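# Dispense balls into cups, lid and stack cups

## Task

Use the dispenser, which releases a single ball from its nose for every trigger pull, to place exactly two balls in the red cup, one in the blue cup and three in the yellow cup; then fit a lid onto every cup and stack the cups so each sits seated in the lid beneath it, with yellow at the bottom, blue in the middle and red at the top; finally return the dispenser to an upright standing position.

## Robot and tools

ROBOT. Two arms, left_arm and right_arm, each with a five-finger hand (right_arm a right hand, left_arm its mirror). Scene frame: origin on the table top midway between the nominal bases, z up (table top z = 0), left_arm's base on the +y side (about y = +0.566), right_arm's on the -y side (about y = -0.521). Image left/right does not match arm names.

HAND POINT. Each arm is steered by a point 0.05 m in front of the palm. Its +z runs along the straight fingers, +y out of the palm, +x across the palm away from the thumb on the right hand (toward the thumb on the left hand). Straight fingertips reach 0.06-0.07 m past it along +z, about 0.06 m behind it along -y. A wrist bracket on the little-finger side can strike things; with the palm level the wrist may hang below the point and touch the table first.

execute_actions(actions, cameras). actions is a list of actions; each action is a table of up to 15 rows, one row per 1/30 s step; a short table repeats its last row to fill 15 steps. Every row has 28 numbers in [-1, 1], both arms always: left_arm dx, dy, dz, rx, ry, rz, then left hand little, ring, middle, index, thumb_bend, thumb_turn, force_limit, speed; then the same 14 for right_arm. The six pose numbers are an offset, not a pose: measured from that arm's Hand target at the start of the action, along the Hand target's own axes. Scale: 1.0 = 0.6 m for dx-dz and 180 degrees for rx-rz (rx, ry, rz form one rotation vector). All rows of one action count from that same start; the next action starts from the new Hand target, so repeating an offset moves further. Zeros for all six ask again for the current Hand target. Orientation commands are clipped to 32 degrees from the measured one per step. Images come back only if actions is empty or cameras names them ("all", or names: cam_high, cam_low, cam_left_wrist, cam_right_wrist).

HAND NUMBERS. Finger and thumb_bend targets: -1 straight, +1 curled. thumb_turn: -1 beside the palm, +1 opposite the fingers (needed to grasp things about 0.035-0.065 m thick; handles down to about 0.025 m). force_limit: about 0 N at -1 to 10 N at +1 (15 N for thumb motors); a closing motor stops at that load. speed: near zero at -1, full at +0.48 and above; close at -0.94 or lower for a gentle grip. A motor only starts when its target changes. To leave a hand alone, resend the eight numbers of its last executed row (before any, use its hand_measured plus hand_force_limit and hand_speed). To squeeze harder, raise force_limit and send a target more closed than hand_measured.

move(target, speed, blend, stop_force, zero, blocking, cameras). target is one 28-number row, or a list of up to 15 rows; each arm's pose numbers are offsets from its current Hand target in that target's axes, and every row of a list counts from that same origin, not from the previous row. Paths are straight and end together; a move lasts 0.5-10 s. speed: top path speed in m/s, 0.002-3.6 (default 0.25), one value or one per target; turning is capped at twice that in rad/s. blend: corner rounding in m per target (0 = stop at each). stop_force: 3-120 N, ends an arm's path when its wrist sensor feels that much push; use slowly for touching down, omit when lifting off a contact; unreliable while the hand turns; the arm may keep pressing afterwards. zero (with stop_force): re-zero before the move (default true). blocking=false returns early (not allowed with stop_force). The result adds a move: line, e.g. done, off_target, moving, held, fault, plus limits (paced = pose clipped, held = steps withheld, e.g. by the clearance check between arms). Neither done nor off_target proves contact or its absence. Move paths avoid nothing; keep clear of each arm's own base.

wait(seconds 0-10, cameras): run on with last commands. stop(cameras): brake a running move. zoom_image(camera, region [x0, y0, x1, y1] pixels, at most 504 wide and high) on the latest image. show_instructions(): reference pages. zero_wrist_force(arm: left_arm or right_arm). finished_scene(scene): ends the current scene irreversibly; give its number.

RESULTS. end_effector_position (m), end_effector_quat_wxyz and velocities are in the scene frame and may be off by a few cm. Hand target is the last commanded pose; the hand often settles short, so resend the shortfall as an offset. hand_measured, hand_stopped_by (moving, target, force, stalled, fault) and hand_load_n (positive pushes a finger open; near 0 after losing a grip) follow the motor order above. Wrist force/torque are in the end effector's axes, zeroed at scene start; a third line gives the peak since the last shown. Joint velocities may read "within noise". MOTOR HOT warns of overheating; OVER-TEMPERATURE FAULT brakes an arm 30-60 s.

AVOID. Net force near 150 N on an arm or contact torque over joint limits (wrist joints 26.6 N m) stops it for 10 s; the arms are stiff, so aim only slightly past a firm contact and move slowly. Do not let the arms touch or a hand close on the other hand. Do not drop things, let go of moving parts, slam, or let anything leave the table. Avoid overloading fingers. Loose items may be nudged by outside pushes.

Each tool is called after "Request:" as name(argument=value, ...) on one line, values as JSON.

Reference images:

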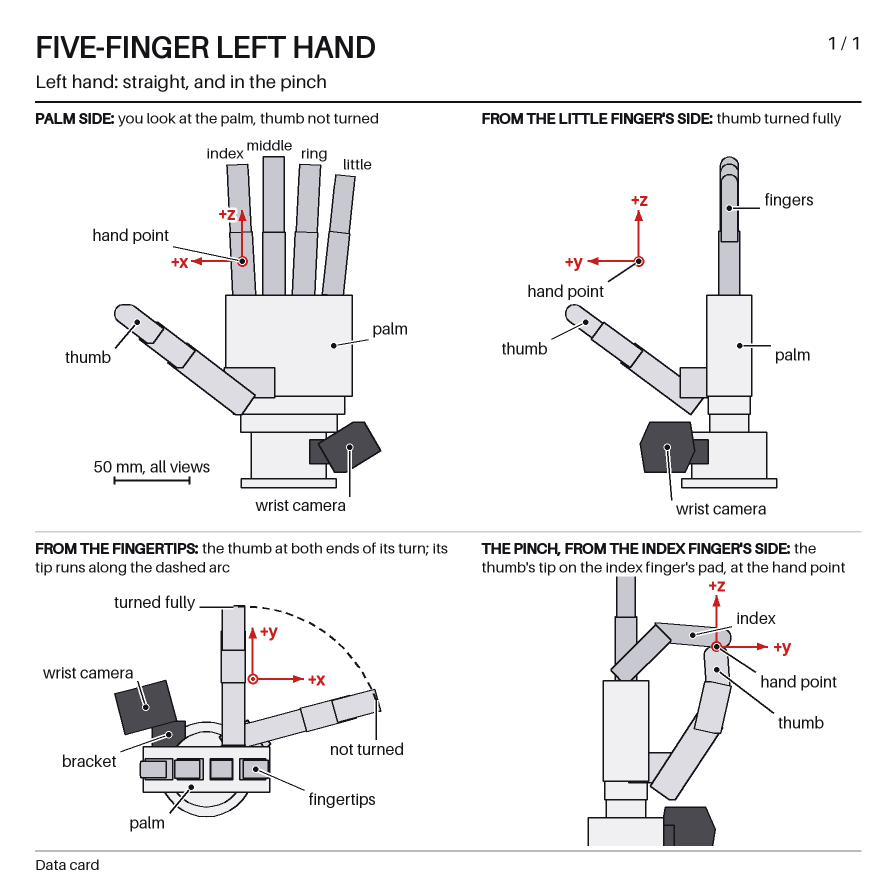

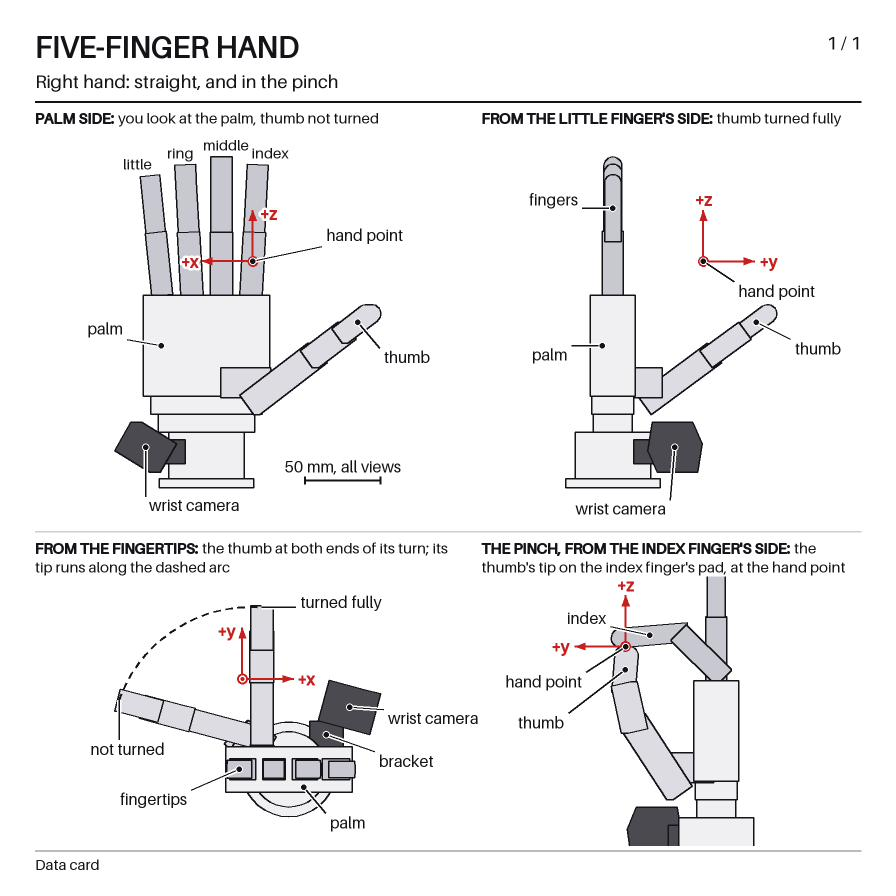

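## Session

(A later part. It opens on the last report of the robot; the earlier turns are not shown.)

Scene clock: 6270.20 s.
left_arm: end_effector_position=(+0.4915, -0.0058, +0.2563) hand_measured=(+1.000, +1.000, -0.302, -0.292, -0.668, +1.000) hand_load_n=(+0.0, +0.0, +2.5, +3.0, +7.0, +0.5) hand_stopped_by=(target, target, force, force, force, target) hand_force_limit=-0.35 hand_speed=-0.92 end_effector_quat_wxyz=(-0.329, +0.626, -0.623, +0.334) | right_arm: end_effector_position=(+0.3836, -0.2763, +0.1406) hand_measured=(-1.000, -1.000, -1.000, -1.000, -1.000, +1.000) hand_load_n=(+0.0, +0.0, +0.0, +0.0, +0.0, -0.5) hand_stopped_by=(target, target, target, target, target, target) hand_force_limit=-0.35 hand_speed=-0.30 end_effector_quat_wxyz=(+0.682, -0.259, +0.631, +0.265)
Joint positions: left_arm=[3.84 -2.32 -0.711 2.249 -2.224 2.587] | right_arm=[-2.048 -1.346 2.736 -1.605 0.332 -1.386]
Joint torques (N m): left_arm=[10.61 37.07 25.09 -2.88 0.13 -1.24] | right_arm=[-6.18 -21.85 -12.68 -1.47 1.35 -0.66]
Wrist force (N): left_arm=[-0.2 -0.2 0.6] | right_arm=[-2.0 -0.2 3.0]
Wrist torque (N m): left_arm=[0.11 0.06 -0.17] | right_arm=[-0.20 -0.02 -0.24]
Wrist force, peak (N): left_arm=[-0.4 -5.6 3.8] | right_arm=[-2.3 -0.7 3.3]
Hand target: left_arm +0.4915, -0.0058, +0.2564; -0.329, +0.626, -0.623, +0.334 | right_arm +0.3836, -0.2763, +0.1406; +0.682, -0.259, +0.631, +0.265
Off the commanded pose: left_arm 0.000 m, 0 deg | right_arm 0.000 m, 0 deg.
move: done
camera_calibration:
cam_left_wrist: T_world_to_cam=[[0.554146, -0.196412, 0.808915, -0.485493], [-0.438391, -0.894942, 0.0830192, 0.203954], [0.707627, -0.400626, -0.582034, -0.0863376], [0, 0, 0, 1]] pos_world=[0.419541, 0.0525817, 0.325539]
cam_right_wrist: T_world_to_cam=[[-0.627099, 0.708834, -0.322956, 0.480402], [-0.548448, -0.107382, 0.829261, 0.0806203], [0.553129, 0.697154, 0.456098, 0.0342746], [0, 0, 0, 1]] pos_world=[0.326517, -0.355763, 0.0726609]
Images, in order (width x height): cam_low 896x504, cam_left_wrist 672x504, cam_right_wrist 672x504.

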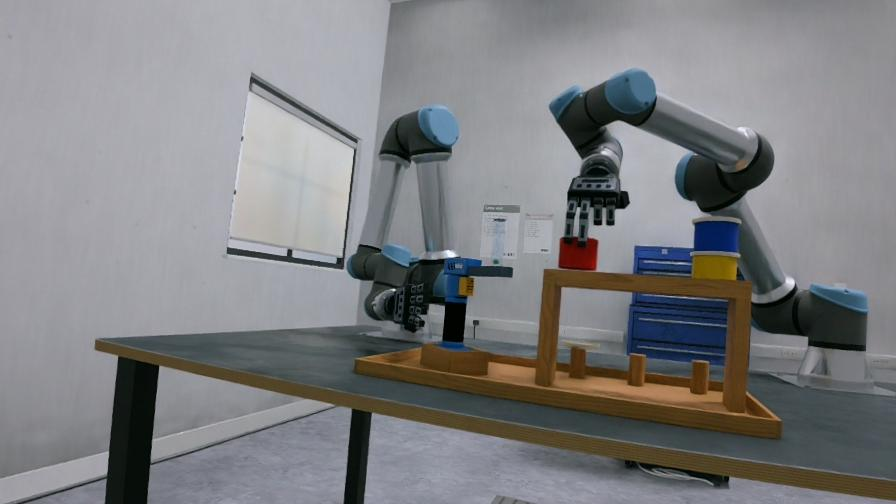

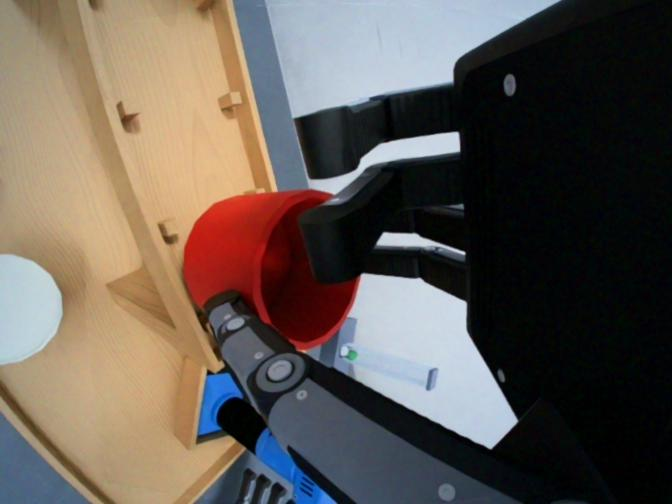

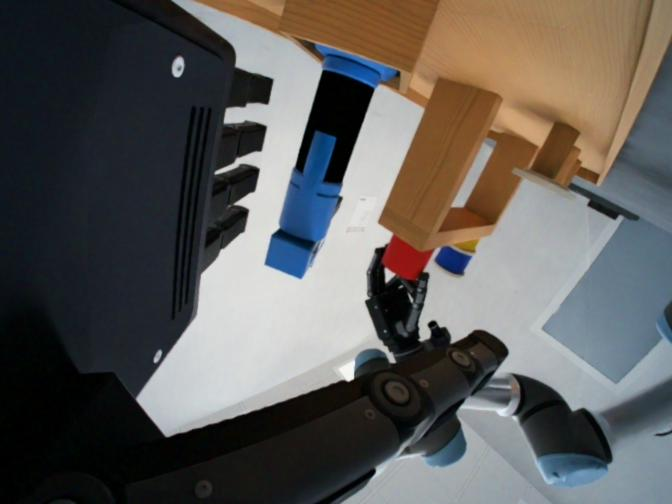

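Request:
move(target=[[0,-0.1706,-0.1154,0,0,0,1,1,0.05,0.05,-0.45,1,-0.35,-0.92,0,0,0,0,0,0,-1,-1,-1,-1,-1,1,-0.35,-0.3],[-0.348,-0.1717,-0.1136,0,0,0,1,1,0.05,0.05,-0.45,1,-0.35,-0.92,0,0,0,0,0,0,-1,-1,-1,-1,-1,1,-0.35,-0.3]], speed=[0.06,0.06], blend=[0.02,0], cameras=["cam_low","cam_right_wrist"])

Request:
zoom_image(camera="cam_low", region=[640, 100, 800, 300])

Request:
zoom_image(camera="cam_right_wrist", region=[380, 200, 560, 350])

Scene clock: 6298.10 s.
left_arm: end_effector_position=(+0.4926, +0.2040, +0.3780) hand_measured=(+1.000, +1.000, -0.302, -0.292, -0.668, +1.000) hand_load_n=(+0.0, +0.5, +2.5, +3.0, +6.5, +0.5) hand_stopped_by=(target, target, force, force, force, target) hand_force_limit=-0.35 hand_speed=-0.92 end_effector_quat_wxyz=(-0.329, +0.626, -0.623, +0.334) | right_arm: end_effector_position=(+0.3836, -0.2763, +0.1406) hand_measured=(-1.000, -1.000, -1.000, -1.000, -1.000, +1.000) hand_load_n=(+0.0, +0.0, +0.0, +0.0, +0.0, +0.0) hand_stopped_by=(target, target, target, target, target, target) hand_force_limit=-0.35 hand_speed=-0.30 end_effector_quat_wxyz=(+0.682, -0.259, +0.631, +0.265)
Joint positions: left_arm=[4.157 -1.835 -1.117 2.294 -1.984 2.83] | right_arm=[-2.048 -1.346 2.736 -1.605 0.332 -1.386]
Joint torques (N m): left_arm=[9.82 36.06 10.65 1.6 2.21 1.59] | right_arm=[-5.6 -21.27 -13.26 -1.47 1.5 -0.61]
Wrist force (N): left_arm=[-0.4 -0.7 0.4] | right_arm=[-1.9 -0.7 3.0]
Wrist torque (N m): left_arm=[0.04 0.10 -0.18] | right_arm=[-0.27 -0.05 -0.25]
Wrist force, peak (N): left_arm=[-0.9 -0.8 1.0] | right_arm=[-2.1 -0.6 3.5]
Hand target: left_arm +0.4926, +0.2041, +0.3780; -0.329, +0.626, -0.623, +0.334 | right_arm +0.3836, -0.2763, +0.1406; +0.682, -0.259, +0.631, +0.265
Off the commanded pose: left_arm 0.000 m, 0 deg | right_arm 0.000 m, 0 deg.
elbow stopped short (left arm): the move would have taken joint 3 (elbow) straighter than the controller allows.
move: done
camera_calibration:
cam_right_wrist: T_world_to_cam=[[-0.627099, 0.708834, -0.322956, 0.480402], [-0.548448, -0.107382, 0.829261, 0.0806203], [0.553129, 0.697154, 0.456098, 0.0342746], [0, 0, 0, 1]] pos_world=[0.326517, -0.355763, 0.0726609]
Images, in order (width x height): cam_low 896x504, cam_right_wrist 672x504.

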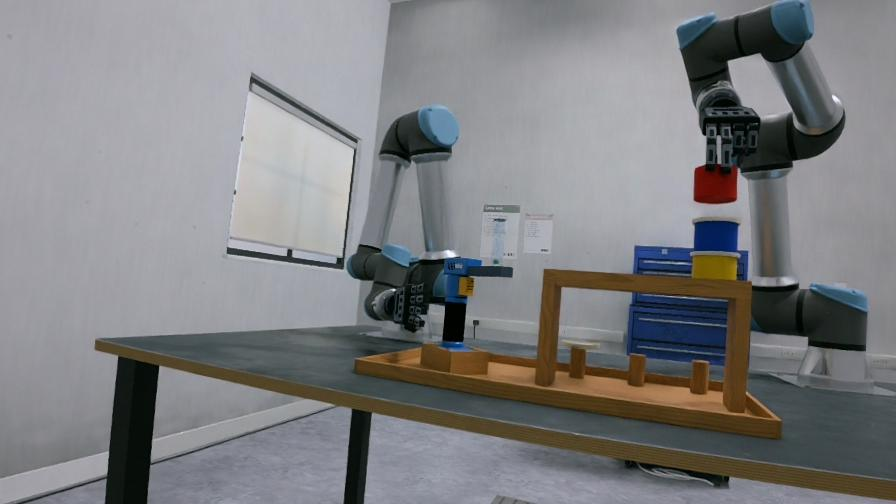

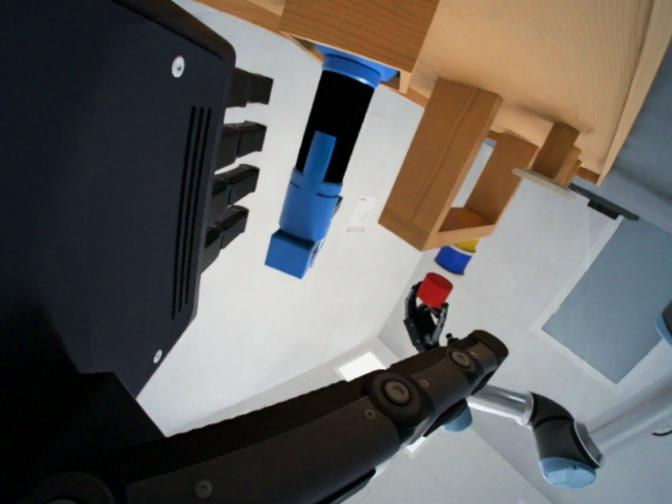

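Scaled by 2.520 from the camera's 896x504 image, which has a finer 1280x720 frame.

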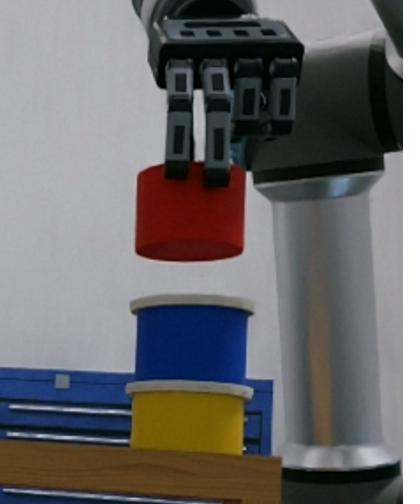

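Scaled by 2.800 from the camera's 672x504 image, which has a finer 960x720 frame.

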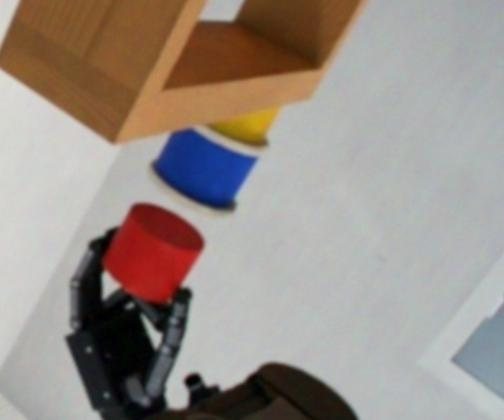

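Request:
move(target=[-0.0033,0.0386,0.0261,0,0,0,1,1,0.05,0.05,-0.45,1,-0.35,-0.92,0,0,0,0,0,0,-1,-1,-1,-1,-1,1,-0.35,-0.3], speed=0.04, cameras=["cam_low","cam_right_wrist"])

Request:
zoom_image(camera="cam_low", region=[660, 150, 780, 290])

Request:
zoom_image(camera="cam_right_wrist", region=[390, 220, 490, 320])

Scene clock: 6331.10 s.
left_arm: end_effector_position=(+0.4926, +0.2058, +0.3502) hand_measured=(+1.000, +1.000, -0.302, -0.292, -0.668, +1.000) hand_load_n=(+0.0, +0.0, +2.0, +3.0, +6.5, +0.5) hand_stopped_by=(target, target, force, force, force, target) hand_force_limit=-0.35 hand_speed=-0.92 end_effector_quat_wxyz=(-0.329, +0.626, -0.623, +0.334) | right_arm: end_effector_position=(+0.3836, -0.2763, +0.1406) hand_measured=(-1.000, -1.000, -1.000, -1.000, -1.000, +1.000) hand_load_n=(+0.0, +0.0, +0.0, +0.0, +0.0, +0.0) hand_stopped_by=(target, target, target, target, target, target) hand_force_limit=-0.35 hand_speed=-0.30 end_effector_quat_wxyz=(+0.682, -0.259, +0.631, +0.265)
Joint positions: left_arm=[4.161 -1.821 -1.207 2.371 -1.981 2.832] | right_arm=[-2.048 -1.346 2.736 -1.605 0.332 -1.386]
Joint torques (N m): left_arm=[10.7 34.92 10.18 1.58 2.02 1.61] | right_arm=[-6.12 -21.82 -13.02 -1.39 1.42 -0.59]
Wrist force (N): left_arm=[-0.7 -0.2 0.6] | right_arm=[-1.9 -0.3 3.0]
Wrist torque (N m): left_arm=[0.10 0.16 -0.21] | right_arm=[-0.22 -0.04 -0.24]
Wrist force, peak (N): left_arm=[-1.3 -0.3 0.9] | right_arm=[-2.4 -0.6 3.3]
Hand target: left_arm +0.4926, +0.2059, +0.3501; -0.329, +0.626, -0.623, +0.334 | right_arm +0.3836, -0.2763, +0.1406; +0.682, -0.259, +0.631, +0.265
Off the commanded pose: left_arm 0.000 m, 0 deg | right_arm 0.000 m, 0 deg.
move: done
camera_calibration:
cam_right_wrist: T_world_to_cam=[[-0.627099, 0.708834, -0.322956, 0.480402], [-0.548448, -0.107382, 0.829261, 0.0806203], [0.553129, 0.697154, 0.456098, 0.0342746], [0, 0, 0, 1]] pos_world=[0.326517, -0.355763, 0.0726609]
Images, in order (width x height): cam_low 896x504, cam_right_wrist 672x504.

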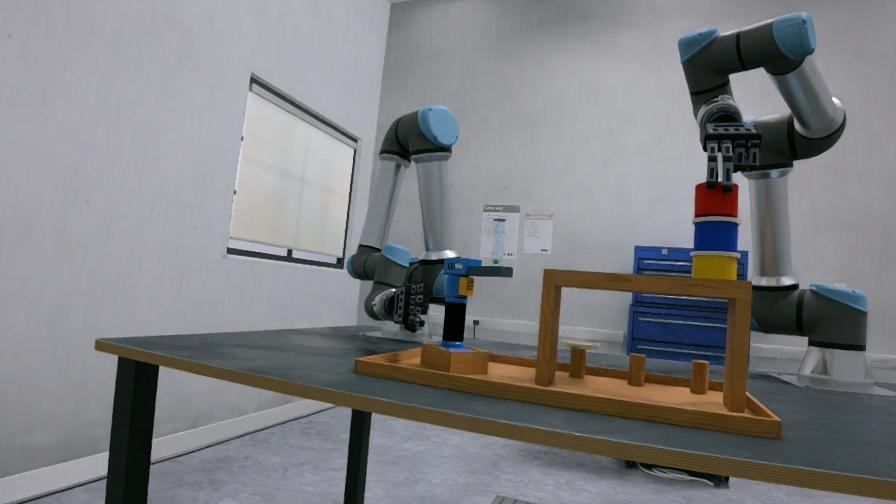

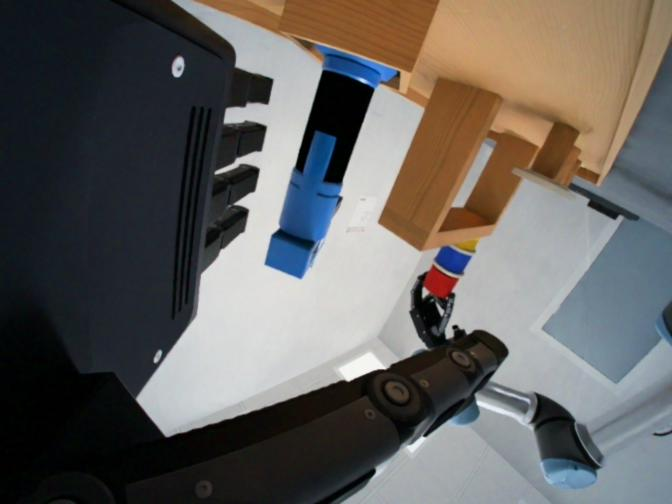

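Scaled by 3.600 from the camera's 896x504 image, which has a finer 1280x720 frame.

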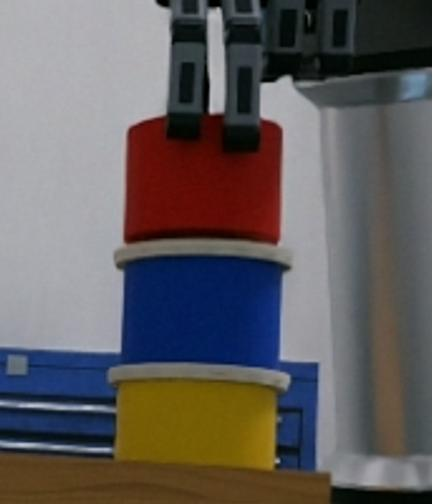

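Scaled by 5.040 from the camera's 672x504 image, which has a finer 960x720 frame.

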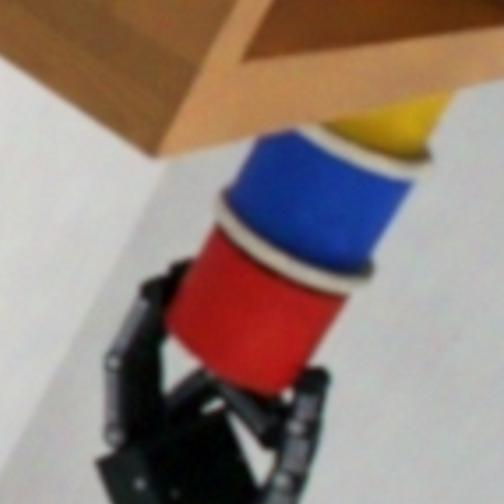

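Request:
move(target=[-0.0028,0,0,0,0.004,-0.006,1,1,0.05,0.05,-0.45,1,-0.35,-0.92,0,0,0,0,0,0,-1,-1,-1,-1,-1,1,-0.35,-0.3], speed=0.03, cameras=["cam_low","cam_right_wrist"])

Request:
zoom_image(camera="cam_low", region=[670, 170, 770, 270])

Request:
zoom_image(camera="cam_right_wrist", region=[400, 230, 480, 310])

Scene clock: 6374.67 s.
left_arm: end_effector_position=(+0.4926, +0.2075, +0.3501) hand_measured=(+1.000, +1.000, -0.302, -0.292, -0.668, +1.000) hand_load_n=(+0.0, +0.0, +2.5, +3.0, +6.5, +0.5) hand_stopped_by=(target, target, force, force, force, target) hand_force_limit=-0.35 hand_speed=-0.92 end_effector_quat_wxyz=(-0.322, +0.630, -0.619, +0.341) | right_arm: end_effector_position=(+0.3836, -0.2763, +0.1406) hand_measured=(-1.000, -1.000, -1.000, -1.000, -1.000, +1.000) hand_load_n=(+0.0, +0.0, +0.0, +0.0, -0.5, +0.0) hand_stopped_by=(target, target, target, target, target, target) hand_force_limit=-0.35 hand_speed=-0.30 end_effector_quat_wxyz=(+0.682, -0.259, +0.631, +0.265)
Joint positions: left_arm=[4.173 -1.808 -1.224 2.383 -1.96 2.823] | right_arm=[-2.048 -1.346 2.736 -1.605 0.332 -1.386]
Joint torques (N m): left_arm=[11.13 34.7 10.6 1.69 2.28 -1.59] | right_arm=[-6.98 -21.5 -11.29 -1.32 1.51 -0.71]
Wrist force (N): left_arm=[-0.4 -0.4 0.8] | right_arm=[-2.1 -0.5 3.1]
Wrist torque (N m): left_arm=[0.05 0.12 0.03] | right_arm=[-0.24 -0.03 -0.25]
Wrist force, peak (N): left_arm=[-1.0 -0.7 1.1] | right_arm=[-2.2 -0.4 3.5]
Hand target: left_arm +0.4926, +0.2075, +0.3501; -0.322, +0.630, -0.619, +0.341 | right_arm +0.3836, -0.2763, +0.1406; +0.682, -0.259, +0.631, +0.265
Off the commanded pose: left_arm 0.000 m, 0 deg | right_arm 0.000 m, 0 deg.
move: done
camera_calibration:
cam_right_wrist: T_world_to_cam=[[-0.627099, 0.708834, -0.322956, 0.480402], [-0.548448, -0.107382, 0.829261, 0.0806203], [0.553129, 0.697154, 0.456098, 0.0342746], [0, 0, 0, 1]] pos_world=[0.326517, -0.355763, 0.0726609]
Images, in order (width x height): cam_low 896x504, cam_right_wrist 672x504.

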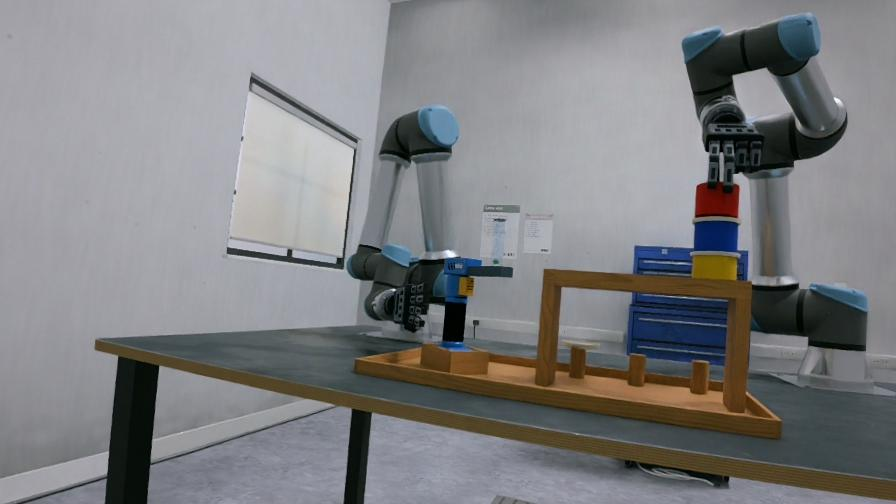

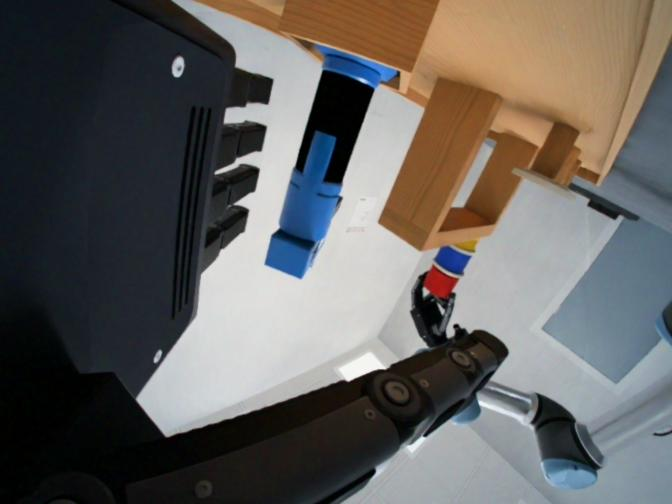

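Scaled by 5.040 from the camera's 896x504 image, which has a finer 1280x720 frame.

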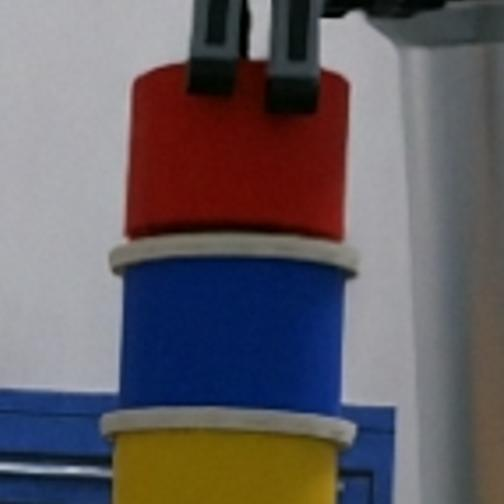

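Scaled by 6.300 from the camera's 672x504 image, which has a finer 960x720 frame.

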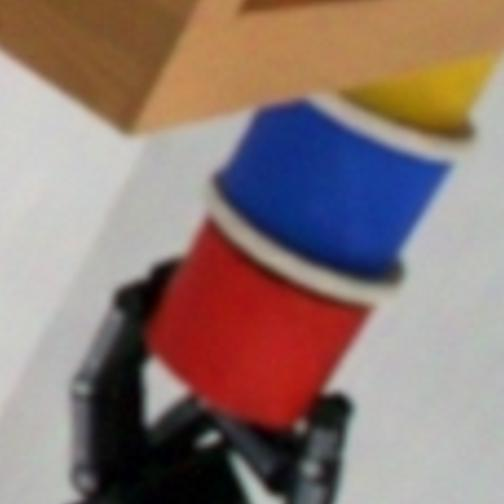

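Request:
move(target=[-0.0007,0.0248,0.0168,0,0,0,1,1,0.05,0.05,-0.45,1,-0.35,-0.92,0,0,0,0,0,0,-1,-1,-1,-1,-1,1,-0.35,-0.3], speed=0.015, stop_force=4, cameras=["cam_low","cam_right_wrist"])

Request:
zoom_image(camera="cam_low", region=[670, 170, 770, 270])

Request:
zoom_image(camera="cam_right_wrist", region=[400, 230, 480, 310])

Scene clock: 6393.27 s.
left_arm: end_effector_position=(+0.4927, +0.2075, +0.3421) hand_measured=(+1.000, +1.000, -0.302, -0.292, -0.668, +1.000) hand_load_n=(+0.0, +0.0, +2.5, +3.5, +7.0, +0.5) hand_stopped_by=(target, target, force, force, force, target) hand_force_limit=-0.35 hand_speed=-0.92 end_effector_quat_wxyz=(-0.322, +0.630, -0.619, +0.341) | right_arm: end_effector_position=(+0.3836, -0.2763, +0.1406) hand_measured=(-1.000, -1.000, -1.000, -1.000, -1.000, +1.000) hand_load_n=(+0.0, -0.5, +0.0, +0.0, +0.0, -0.5) hand_stopped_by=(target, target, target, target, target, target) hand_force_limit=-0.35 hand_speed=-0.30 end_effector_quat_wxyz=(+0.682, -0.259, +0.631, +0.265)
Joint positions: left_arm=[4.173 -1.806 -1.247 2.404 -1.96 2.823] | right_arm=[-2.048 -1.346 2.736 -1.605 0.332 -1.386]
Joint torques (N m): left_arm=[-1.75 21.07 25.55 -2.33 1.44 -0.34] | right_arm=[-6.02 -21.84 -11.93 -1.18 1.59 -0.82]
Wrist force (N): left_arm=[-0.7 0.1 0.9] | right_arm=[-2.1 -0.4 3.3]
Wrist torque (N m): left_arm=[0.13 0.18 -0.02] | right_arm=[-0.24 -0.03 -0.25]
Wrist force, peak (N): left_arm=[-0.1 -5.1 -1.2] | right_arm=[-2.3 -0.5 3.6]
Hand target: left_arm +0.4927, +0.2075, +0.3421; -0.322, +0.630, -0.619, +0.341 (not the last commanded pose) | right_arm +0.3836, -0.2763, +0.1406; +0.682, -0.259, +0.631, +0.265
Off the commanded pose: left_arm 0.010 m, 0 deg | right_arm 0.000 m, 0 deg.
move: contact (left_arm)
camera_calibration:
cam_right_wrist: T_world_to_cam=[[-0.627099, 0.708834, -0.322956, 0.480402], [-0.548448, -0.107382, 0.829261, 0.0806203], [0.553129, 0.697154, 0.456098, 0.0342746], [0, 0, 0, 1]] pos_world=[0.326517, -0.355763, 0.0726609]
Images, in order (width x height): cam_low 896x504, cam_right_wrist 672x504.

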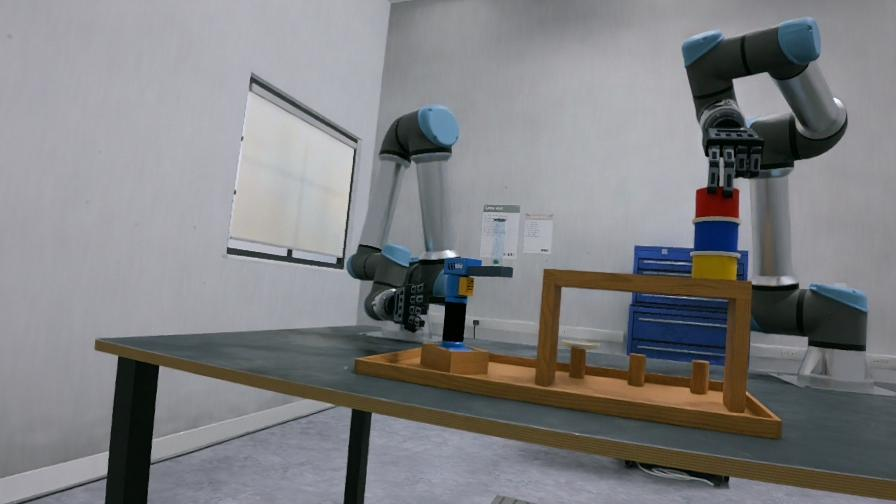

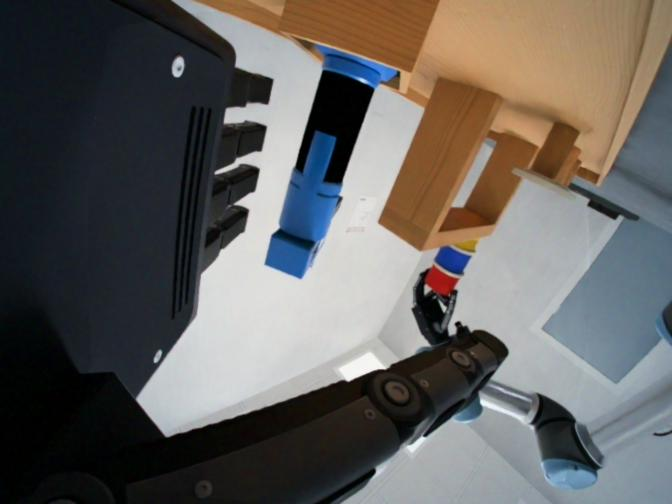

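Scaled by 5.040 from the camera's 896x504 image, which has a finer 1280x720 frame.

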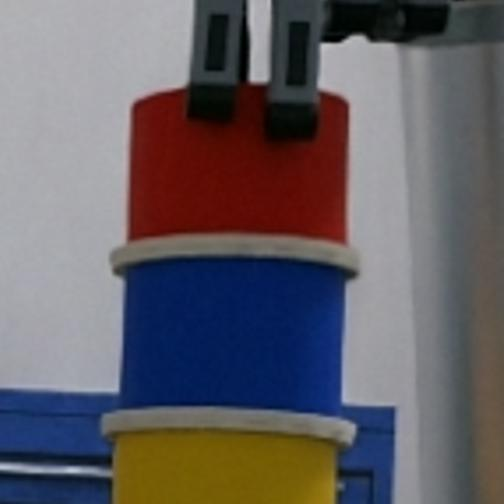

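Scaled by 6.300 from the camera's 672x504 image, which has a finer 960x720 frame.

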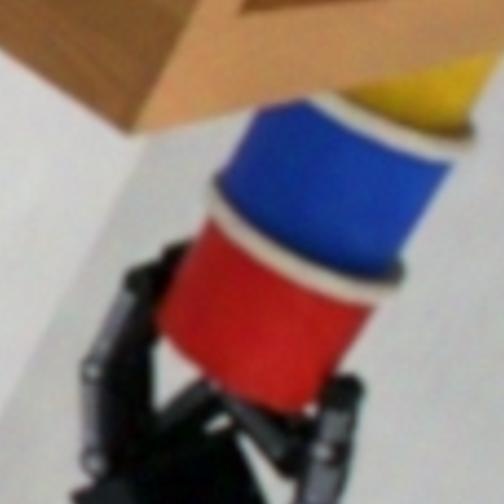

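Request:
move(target=[0.0018,-0.0041,-0.0028,0,0,0,1,1,0.05,0.05,-0.45,1,-0.35,-0.92,0,0,0,0,0,0,-1,-1,-1,-1,-1,1,-0.35,-0.3], speed=0.03)

Request:
move(target=[-0.0004,0.0152,0.0103,0,0,0,1,1,0.05,0.05,-0.45,1,-0.35,-0.92,0,0,0,0,0,0,-1,-1,-1,-1,-1,1,-0.35,-0.3], speed=0.015, stop_force=4, cameras=["cam_low","cam_right_wrist"])

Request:
zoom_image(camera="cam_low", region=[670, 170, 770, 270])

Request:
zoom_image(camera="cam_right_wrist", region=[400, 230, 480, 310])

Scene clock: 6406.83 s.
left_arm: end_effector_position=(+0.4927, +0.2066, +0.3450) hand_measured=(+1.000, +1.000, -0.302, -0.292, -0.668, +1.000) hand_load_n=(+0.0, +0.0, +2.5, +3.5, +7.0, +0.5) hand_stopped_by=(target, target, force, force, force, target) hand_force_limit=-0.35 hand_speed=-0.92 end_effector_quat_wxyz=(-0.322, +0.630, -0.619, +0.341) | right_arm: end_effector_position=(+0.3836, -0.2763, +0.1406) hand_measured=(-1.000, -1.000, -1.000, -1.000, -1.000, +1.000) hand_load_n=(+0.0, +0.0, +0.0, +0.0, +0.0, -0.5) hand_stopped_by=(target, target, target, target, target, target) hand_force_limit=-0.35 hand_speed=-0.30 end_effector_quat_wxyz=(+0.682, -0.259, +0.631, +0.265)
Joint positions: left_arm=[4.171 -1.809 -1.236 2.395 -1.961 2.822] | right_arm=[-2.048 -1.346 2.736 -1.605 0.332 -1.386]
Joint torques (N m): left_arm=[-11.69 20.62 26.16 -2.02 -3.07 -1.41] | right_arm=[-7.01 -22.12 -12.4 -1.3 1.39 -0.7]
Wrist force (N): left_arm=[-0.4 -0.2 0.4] | right_arm=[-2.0 -0.5 3.0]
Wrist torque (N m): left_arm=[0.10 0.12 0.01] | right_arm=[-0.25 -0.04 -0.25]
Wrist force, peak (N): left_arm=[-0.8 -0.8 0.9] | right_arm=[-2.1 -0.7 3.4]
Hand target: left_arm +0.4927, +0.2065, +0.3451; -0.322, +0.630, -0.619, +0.341 | right_arm +0.3836, -0.2763, +0.1406; +0.682, -0.259, +0.631, +0.265
Off the commanded pose: left_arm 0.000 m, 0 deg | right_arm 0.000 m, 0 deg.
move: done

Scene clock: 6408.10 s.
left_arm: end_effector_position=(+0.4927, +0.2065, +0.3415) hand_measured=(+1.000, +1.000, -0.302, -0.292, -0.668, +1.000) hand_load_n=(+0.0, +0.0, +2.5, +3.5, +7.0, +0.0) hand_stopped_by=(target, target, force, force, force, target) hand_force_limit=-0.35 hand_speed=-0.92 end_effector_quat_wxyz=(-0.322, +0.630, -0.619, +0.341) | right_arm: end_effector_position=(+0.3836, -0.2763, +0.1406) hand_measured=(-1.000, -1.000, -1.000, -1.000, -1.000, +1.000) hand_load_n=(+0.0, +0.0, +0.0, +0.0, +0.0, -0.5) hand_stopped_by=(target, target, target, target, target, target) hand_force_limit=-0.35 hand_speed=-0.30 end_effector_quat_wxyz=(+0.682, -0.259, +0.631, +0.265)
Joint positions: left_arm=[4.171 -1.808 -1.246 2.404 -1.961 2.822] | right_arm=[-2.048 -1.346 2.736 -1.605 0.332 -1.386]
Joint torques (N m): left_arm=[-8.15 19.75 25.44 -2.21 1.8 -0.14] | right_arm=[-6.25 -21.54 -11.96 -1.25 1.31 -0.74]
Wrist force (N): left_arm=[-0.8 -0.1 0.5] | right_arm=[-1.8 -0.8 3.2]
Wrist torque (N m): left_arm=[0.12 0.18 -0.02] | right_arm=[-0.30 -0.06 -0.25]
Wrist force, peak (N): left_arm=[-0.6 -5.1 -1.5] | right_arm=[-2.0 -0.5 3.4]
Hand target: left_arm +0.4927, +0.2065, +0.3415; -0.322, +0.630, -0.619, +0.341 (not the last commanded pose) | right_arm +0.3836, -0.2763, +0.1406; +0.682, -0.259, +0.631, +0.265
Off the commanded pose: left_arm 0.007 m, 0 deg | right_arm 0.000 m, 0 deg.
move: contact (left_arm)
camera_calibration:
cam_right_wrist: T_world_to_cam=[[-0.627099, 0.708834, -0.322956, 0.480402], [-0.548448, -0.107382, 0.829261, 0.0806203], [0.553129, 0.697154, 0.456098, 0.0342746], [0, 0, 0, 1]] pos_world=[0.326517, -0.355763, 0.0726609]
Images, in order (width x height): cam_low 896x504, cam_right_wrist 672x504.

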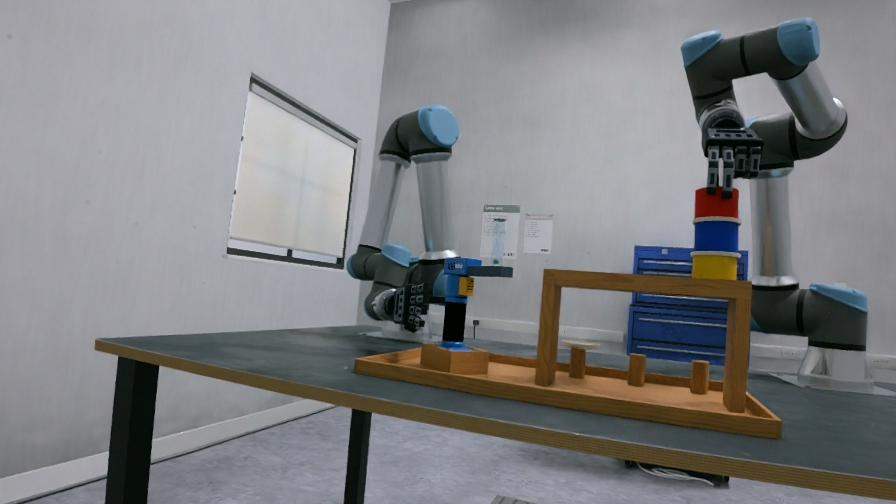

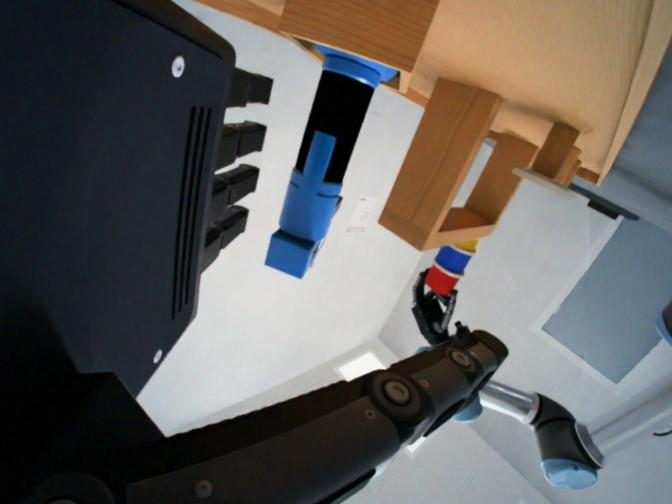

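Scaled by 5.040 from the camera's 896x504 image, which has a finer 1280x720 frame.

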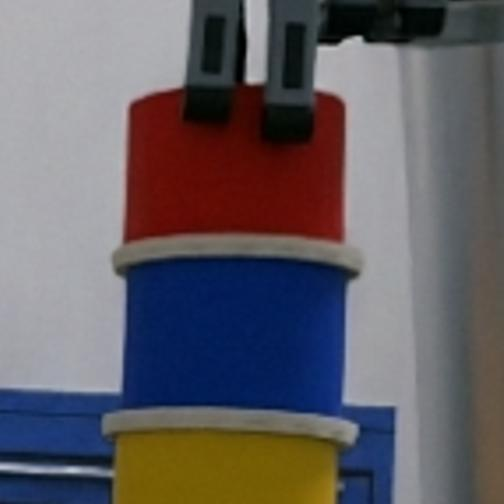

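Scaled by 6.300 from the camera's 672x504 image, which has a finer 960x720 frame.

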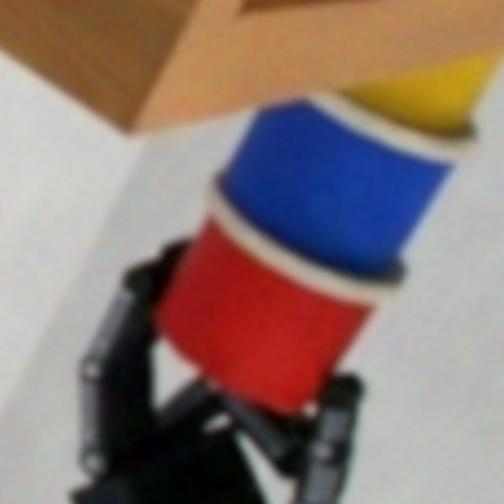

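Request:
zoom_image(camera="cam_low", region=[686, 180, 746, 260])

Scaled by 6.300 from the camera's 896x504 image, which has a finer 1280x720 frame.

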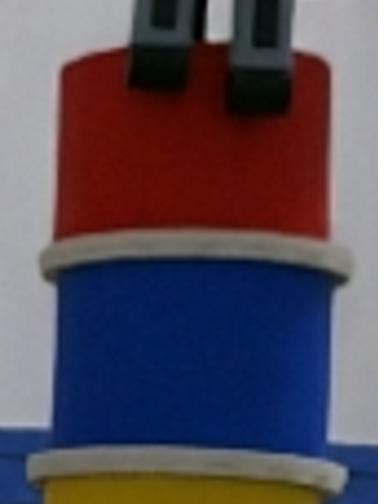

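Request:
move(target=[-0.0016,-0.0041,-0.0028,0,0,0,1,1,0.05,0.05,-0.45,1,-0.35,-0.92,0,0,0,0,0,0,-1,-1,-1,-1,-1,1,-0.35,-0.3], speed=0.03, cameras=["cam_low","cam_right_wrist"])

Request:
zoom_image(camera="cam_low", region=[686, 180, 746, 260])

Request:
zoom_image(camera="cam_right_wrist", region=[410, 240, 480, 310])

Scene clock: 6469.97 s.
left_arm: end_effector_position=(+0.4927, +0.2075, +0.3443) hand_measured=(+1.000, +1.000, -0.302, -0.292, -0.668, +1.000) hand_load_n=(+0.0, +0.0, +2.5, +3.5, +7.5, +0.5) hand_stopped_by=(target, target, force, force, force, target) hand_force_limit=-0.35 hand_speed=-0.92 end_effector_quat_wxyz=(-0.322, +0.630, -0.619, +0.341) | right_arm: end_effector_position=(+0.3836, -0.2763, +0.1406) hand_measured=(-1.000, -1.000, -1.000, -1.000, -1.000, +1.000) hand_load_n=(+0.0, +0.0, +0.0, +0.0, +0.0, -0.5) hand_stopped_by=(target, target, target, target, target, target) hand_force_limit=-0.35 hand_speed=-0.30 end_effector_quat_wxyz=(+0.682, -0.259, +0.631, +0.265)
Joint positions: left_arm=[4.173 -1.807 -1.24 2.398 -1.96 2.823] | right_arm=[-2.048 -1.346 2.736 -1.605 0.332 -1.386]
Joint torques (N m): left_arm=[10.98 34.58 25.29 -2.36 2.38 1.44] | right_arm=[-6.14 -22.29 -12.36 -1.43 1.48 -0.57]
Wrist force (N): left_arm=[-0.8 -0.6 0.5] | right_arm=[-2.3 -0.5 3.1]
Wrist torque (N m): left_arm=[0.04 0.18 -0.20] | right_arm=[-0.24 0.00 -0.26]
Wrist force, peak (N): left_arm=[-0.9 -1.0 0.8] | right_arm=[-2.5 -0.5 3.3]
Hand target: left_arm +0.4927, +0.2075, +0.3444; -0.322, +0.630, -0.619, +0.341 | right_arm +0.3836, -0.2763, +0.1406; +0.682, -0.259, +0.631, +0.265
Off the commanded pose: left_arm 0.000 m, 0 deg | right_arm 0.000 m, 0 deg.
move: done
camera_calibration:
cam_right_wrist: T_world_to_cam=[[-0.627099, 0.708834, -0.322956, 0.480402], [-0.548448, -0.107382, 0.829261, 0.0806203], [0.553129, 0.697154, 0.456098, 0.0342746], [0, 0, 0, 1]] pos_world=[0.326517, -0.355763, 0.0726609]
Images, in order (width x height): cam_low 896x504, cam_right_wrist 672x504.

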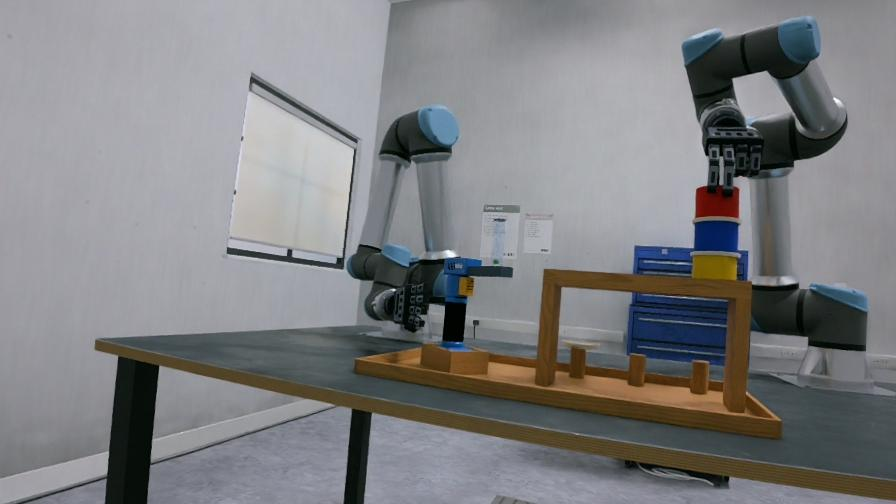

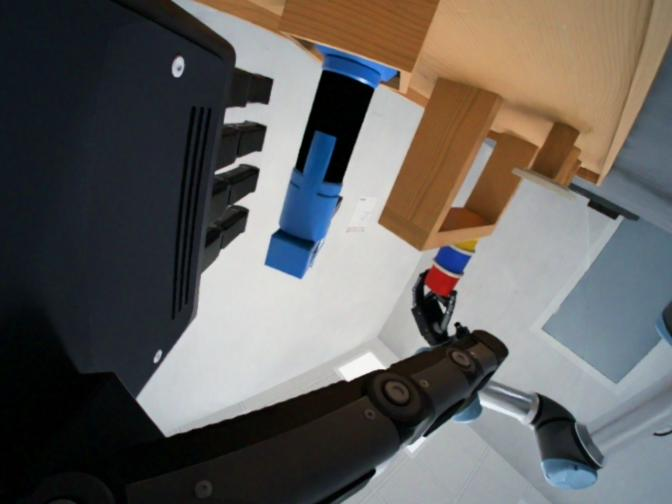

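Scaled by 6.300 from the camera's 896x504 image, which has a finer 1280x720 frame.

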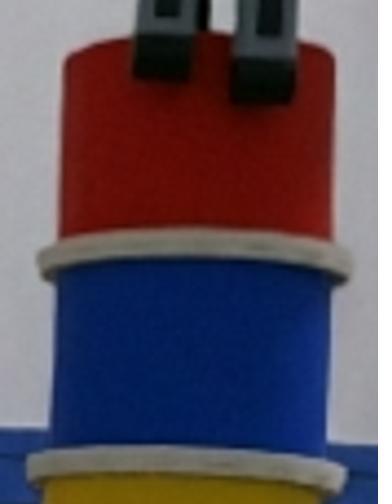

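Scaled by 7.200 from the camera's 672x504 image, which has a finer 960x720 frame.

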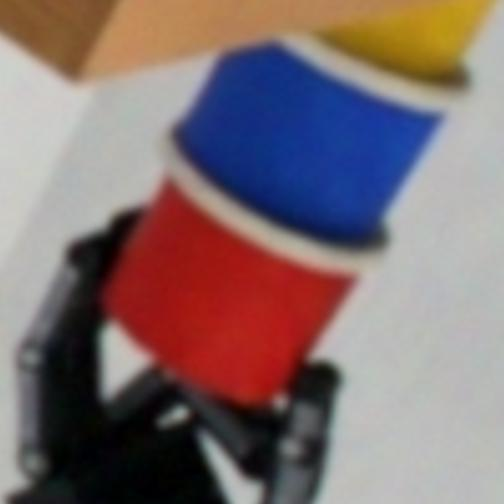

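Request:
move(target=[-0.0004,0.0103,0.0085,0,0,0,1,1,0.05,0.05,-0.45,1,-0.35,-0.92,0,0,0,0,0,0,-1,-1,-1,-1,-1,1,-0.35,-0.3], speed=0.01, stop_force=4, cameras=["cam_low","cam_right_wrist"])

Request:
zoom_image(camera="cam_low", region=[686, 180, 746, 260])

Request:
zoom_image(camera="cam_right_wrist", region=[410, 240, 480, 310])

Scene clock: 6488.13 s.
left_arm: end_effector_position=(+0.4930, +0.2075, +0.3410) hand_measured=(+1.000, +1.000, -0.302, -0.292, -0.668, +1.000) hand_load_n=(+0.0, +0.0, +2.0, +3.5, +7.0, +0.5) hand_stopped_by=(target, target, force, force, force, target) hand_force_limit=-0.35 hand_speed=-0.92 end_effector_quat_wxyz=(-0.322, +0.630, -0.619, +0.341) | right_arm: end_effector_position=(+0.3836, -0.2763, +0.1406) hand_measured=(-1.000, -1.000, -1.000, -1.000, -1.000, +1.000) hand_load_n=(+0.0, +0.0, +0.0, +0.0, +0.0, -0.5) hand_stopped_by=(target, target, target, target, target, target) hand_force_limit=-0.35 hand_speed=-0.30 end_effector_quat_wxyz=(+0.682, -0.259, +0.631, +0.265)
Joint positions: left_arm=[4.173 -1.807 -1.249 2.406 -1.959 2.823] | right_arm=[-2.048 -1.346 2.736 -1.605 0.332 -1.386]
Joint torques (N m): left_arm=[-0.08 19.77 25.88 -2.27 -0.6 0.21] | right_arm=[-6.63 -21.58 -12.59 -1.4 1.54 -0.72]
Wrist force (N): left_arm=[-0.5 -0.5 0.4] | right_arm=[-2.2 -0.7 3.2]
Wrist torque (N m): left_arm=[0.07 0.12 -0.19] | right_arm=[-0.28 -0.01 -0.26]
Wrist force, peak (N): left_arm=[-0.4 -4.2 -1.3] | right_arm=[-2.3 -0.5 3.4]
Hand target: left_arm +0.4930, +0.2075, +0.3410; -0.322, +0.630, -0.619, +0.341 (not the last commanded pose) | right_arm +0.3836, -0.2763, +0.1406; +0.682, -0.259, +0.631, +0.265
Off the commanded pose: left_arm 0.005 m, 0 deg | right_arm 0.000 m, 0 deg.
move: contact (left_arm)
camera_calibration:
cam_right_wrist: T_world_to_cam=[[-0.627099, 0.708834, -0.322956, 0.480402], [-0.548448, -0.107382, 0.829261, 0.0806203], [0.553129, 0.697154, 0.456098, 0.0342746], [0, 0, 0, 1]] pos_world=[0.326517, -0.355763, 0.0726609]
Images, in order (width x height): cam_low 896x504, cam_right_wrist 672x504.

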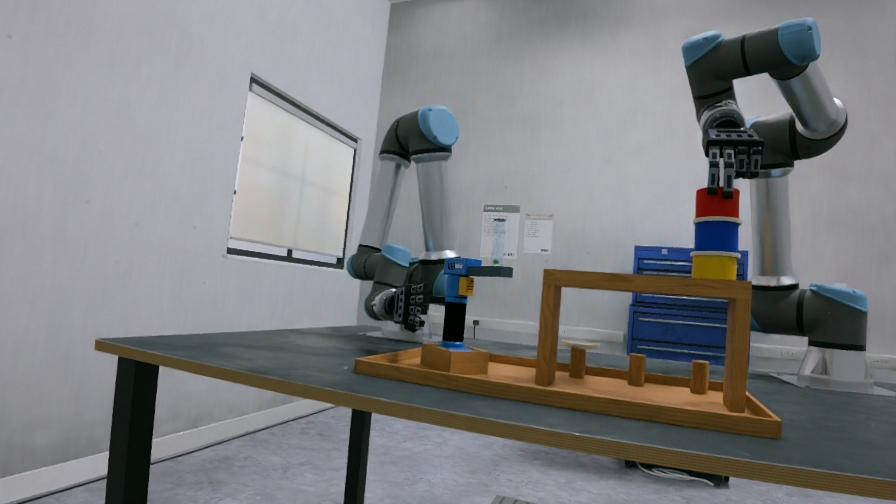

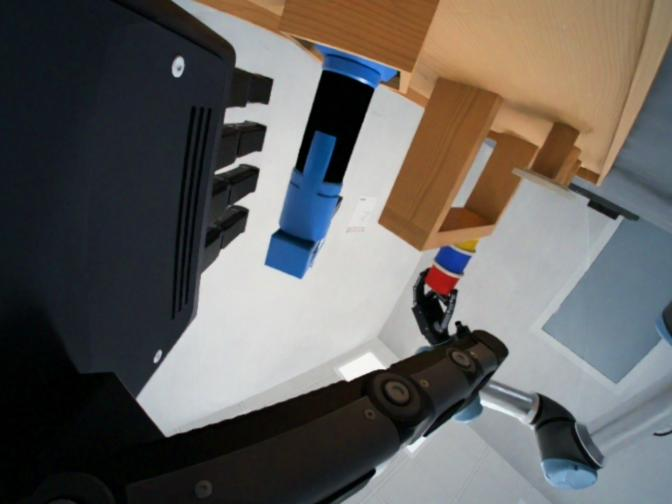

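Scaled by 6.300 from the camera's 896x504 image, which has a finer 1280x720 frame.

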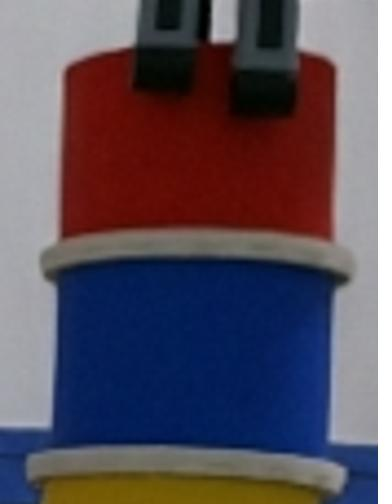

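Scaled by 7.200 from the camera's 672x504 image, which has a finer 960x720 frame.

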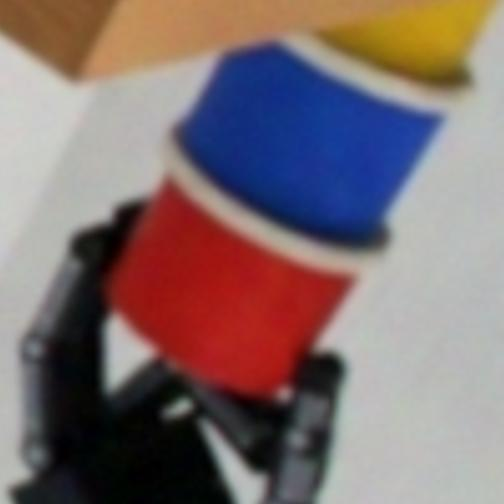

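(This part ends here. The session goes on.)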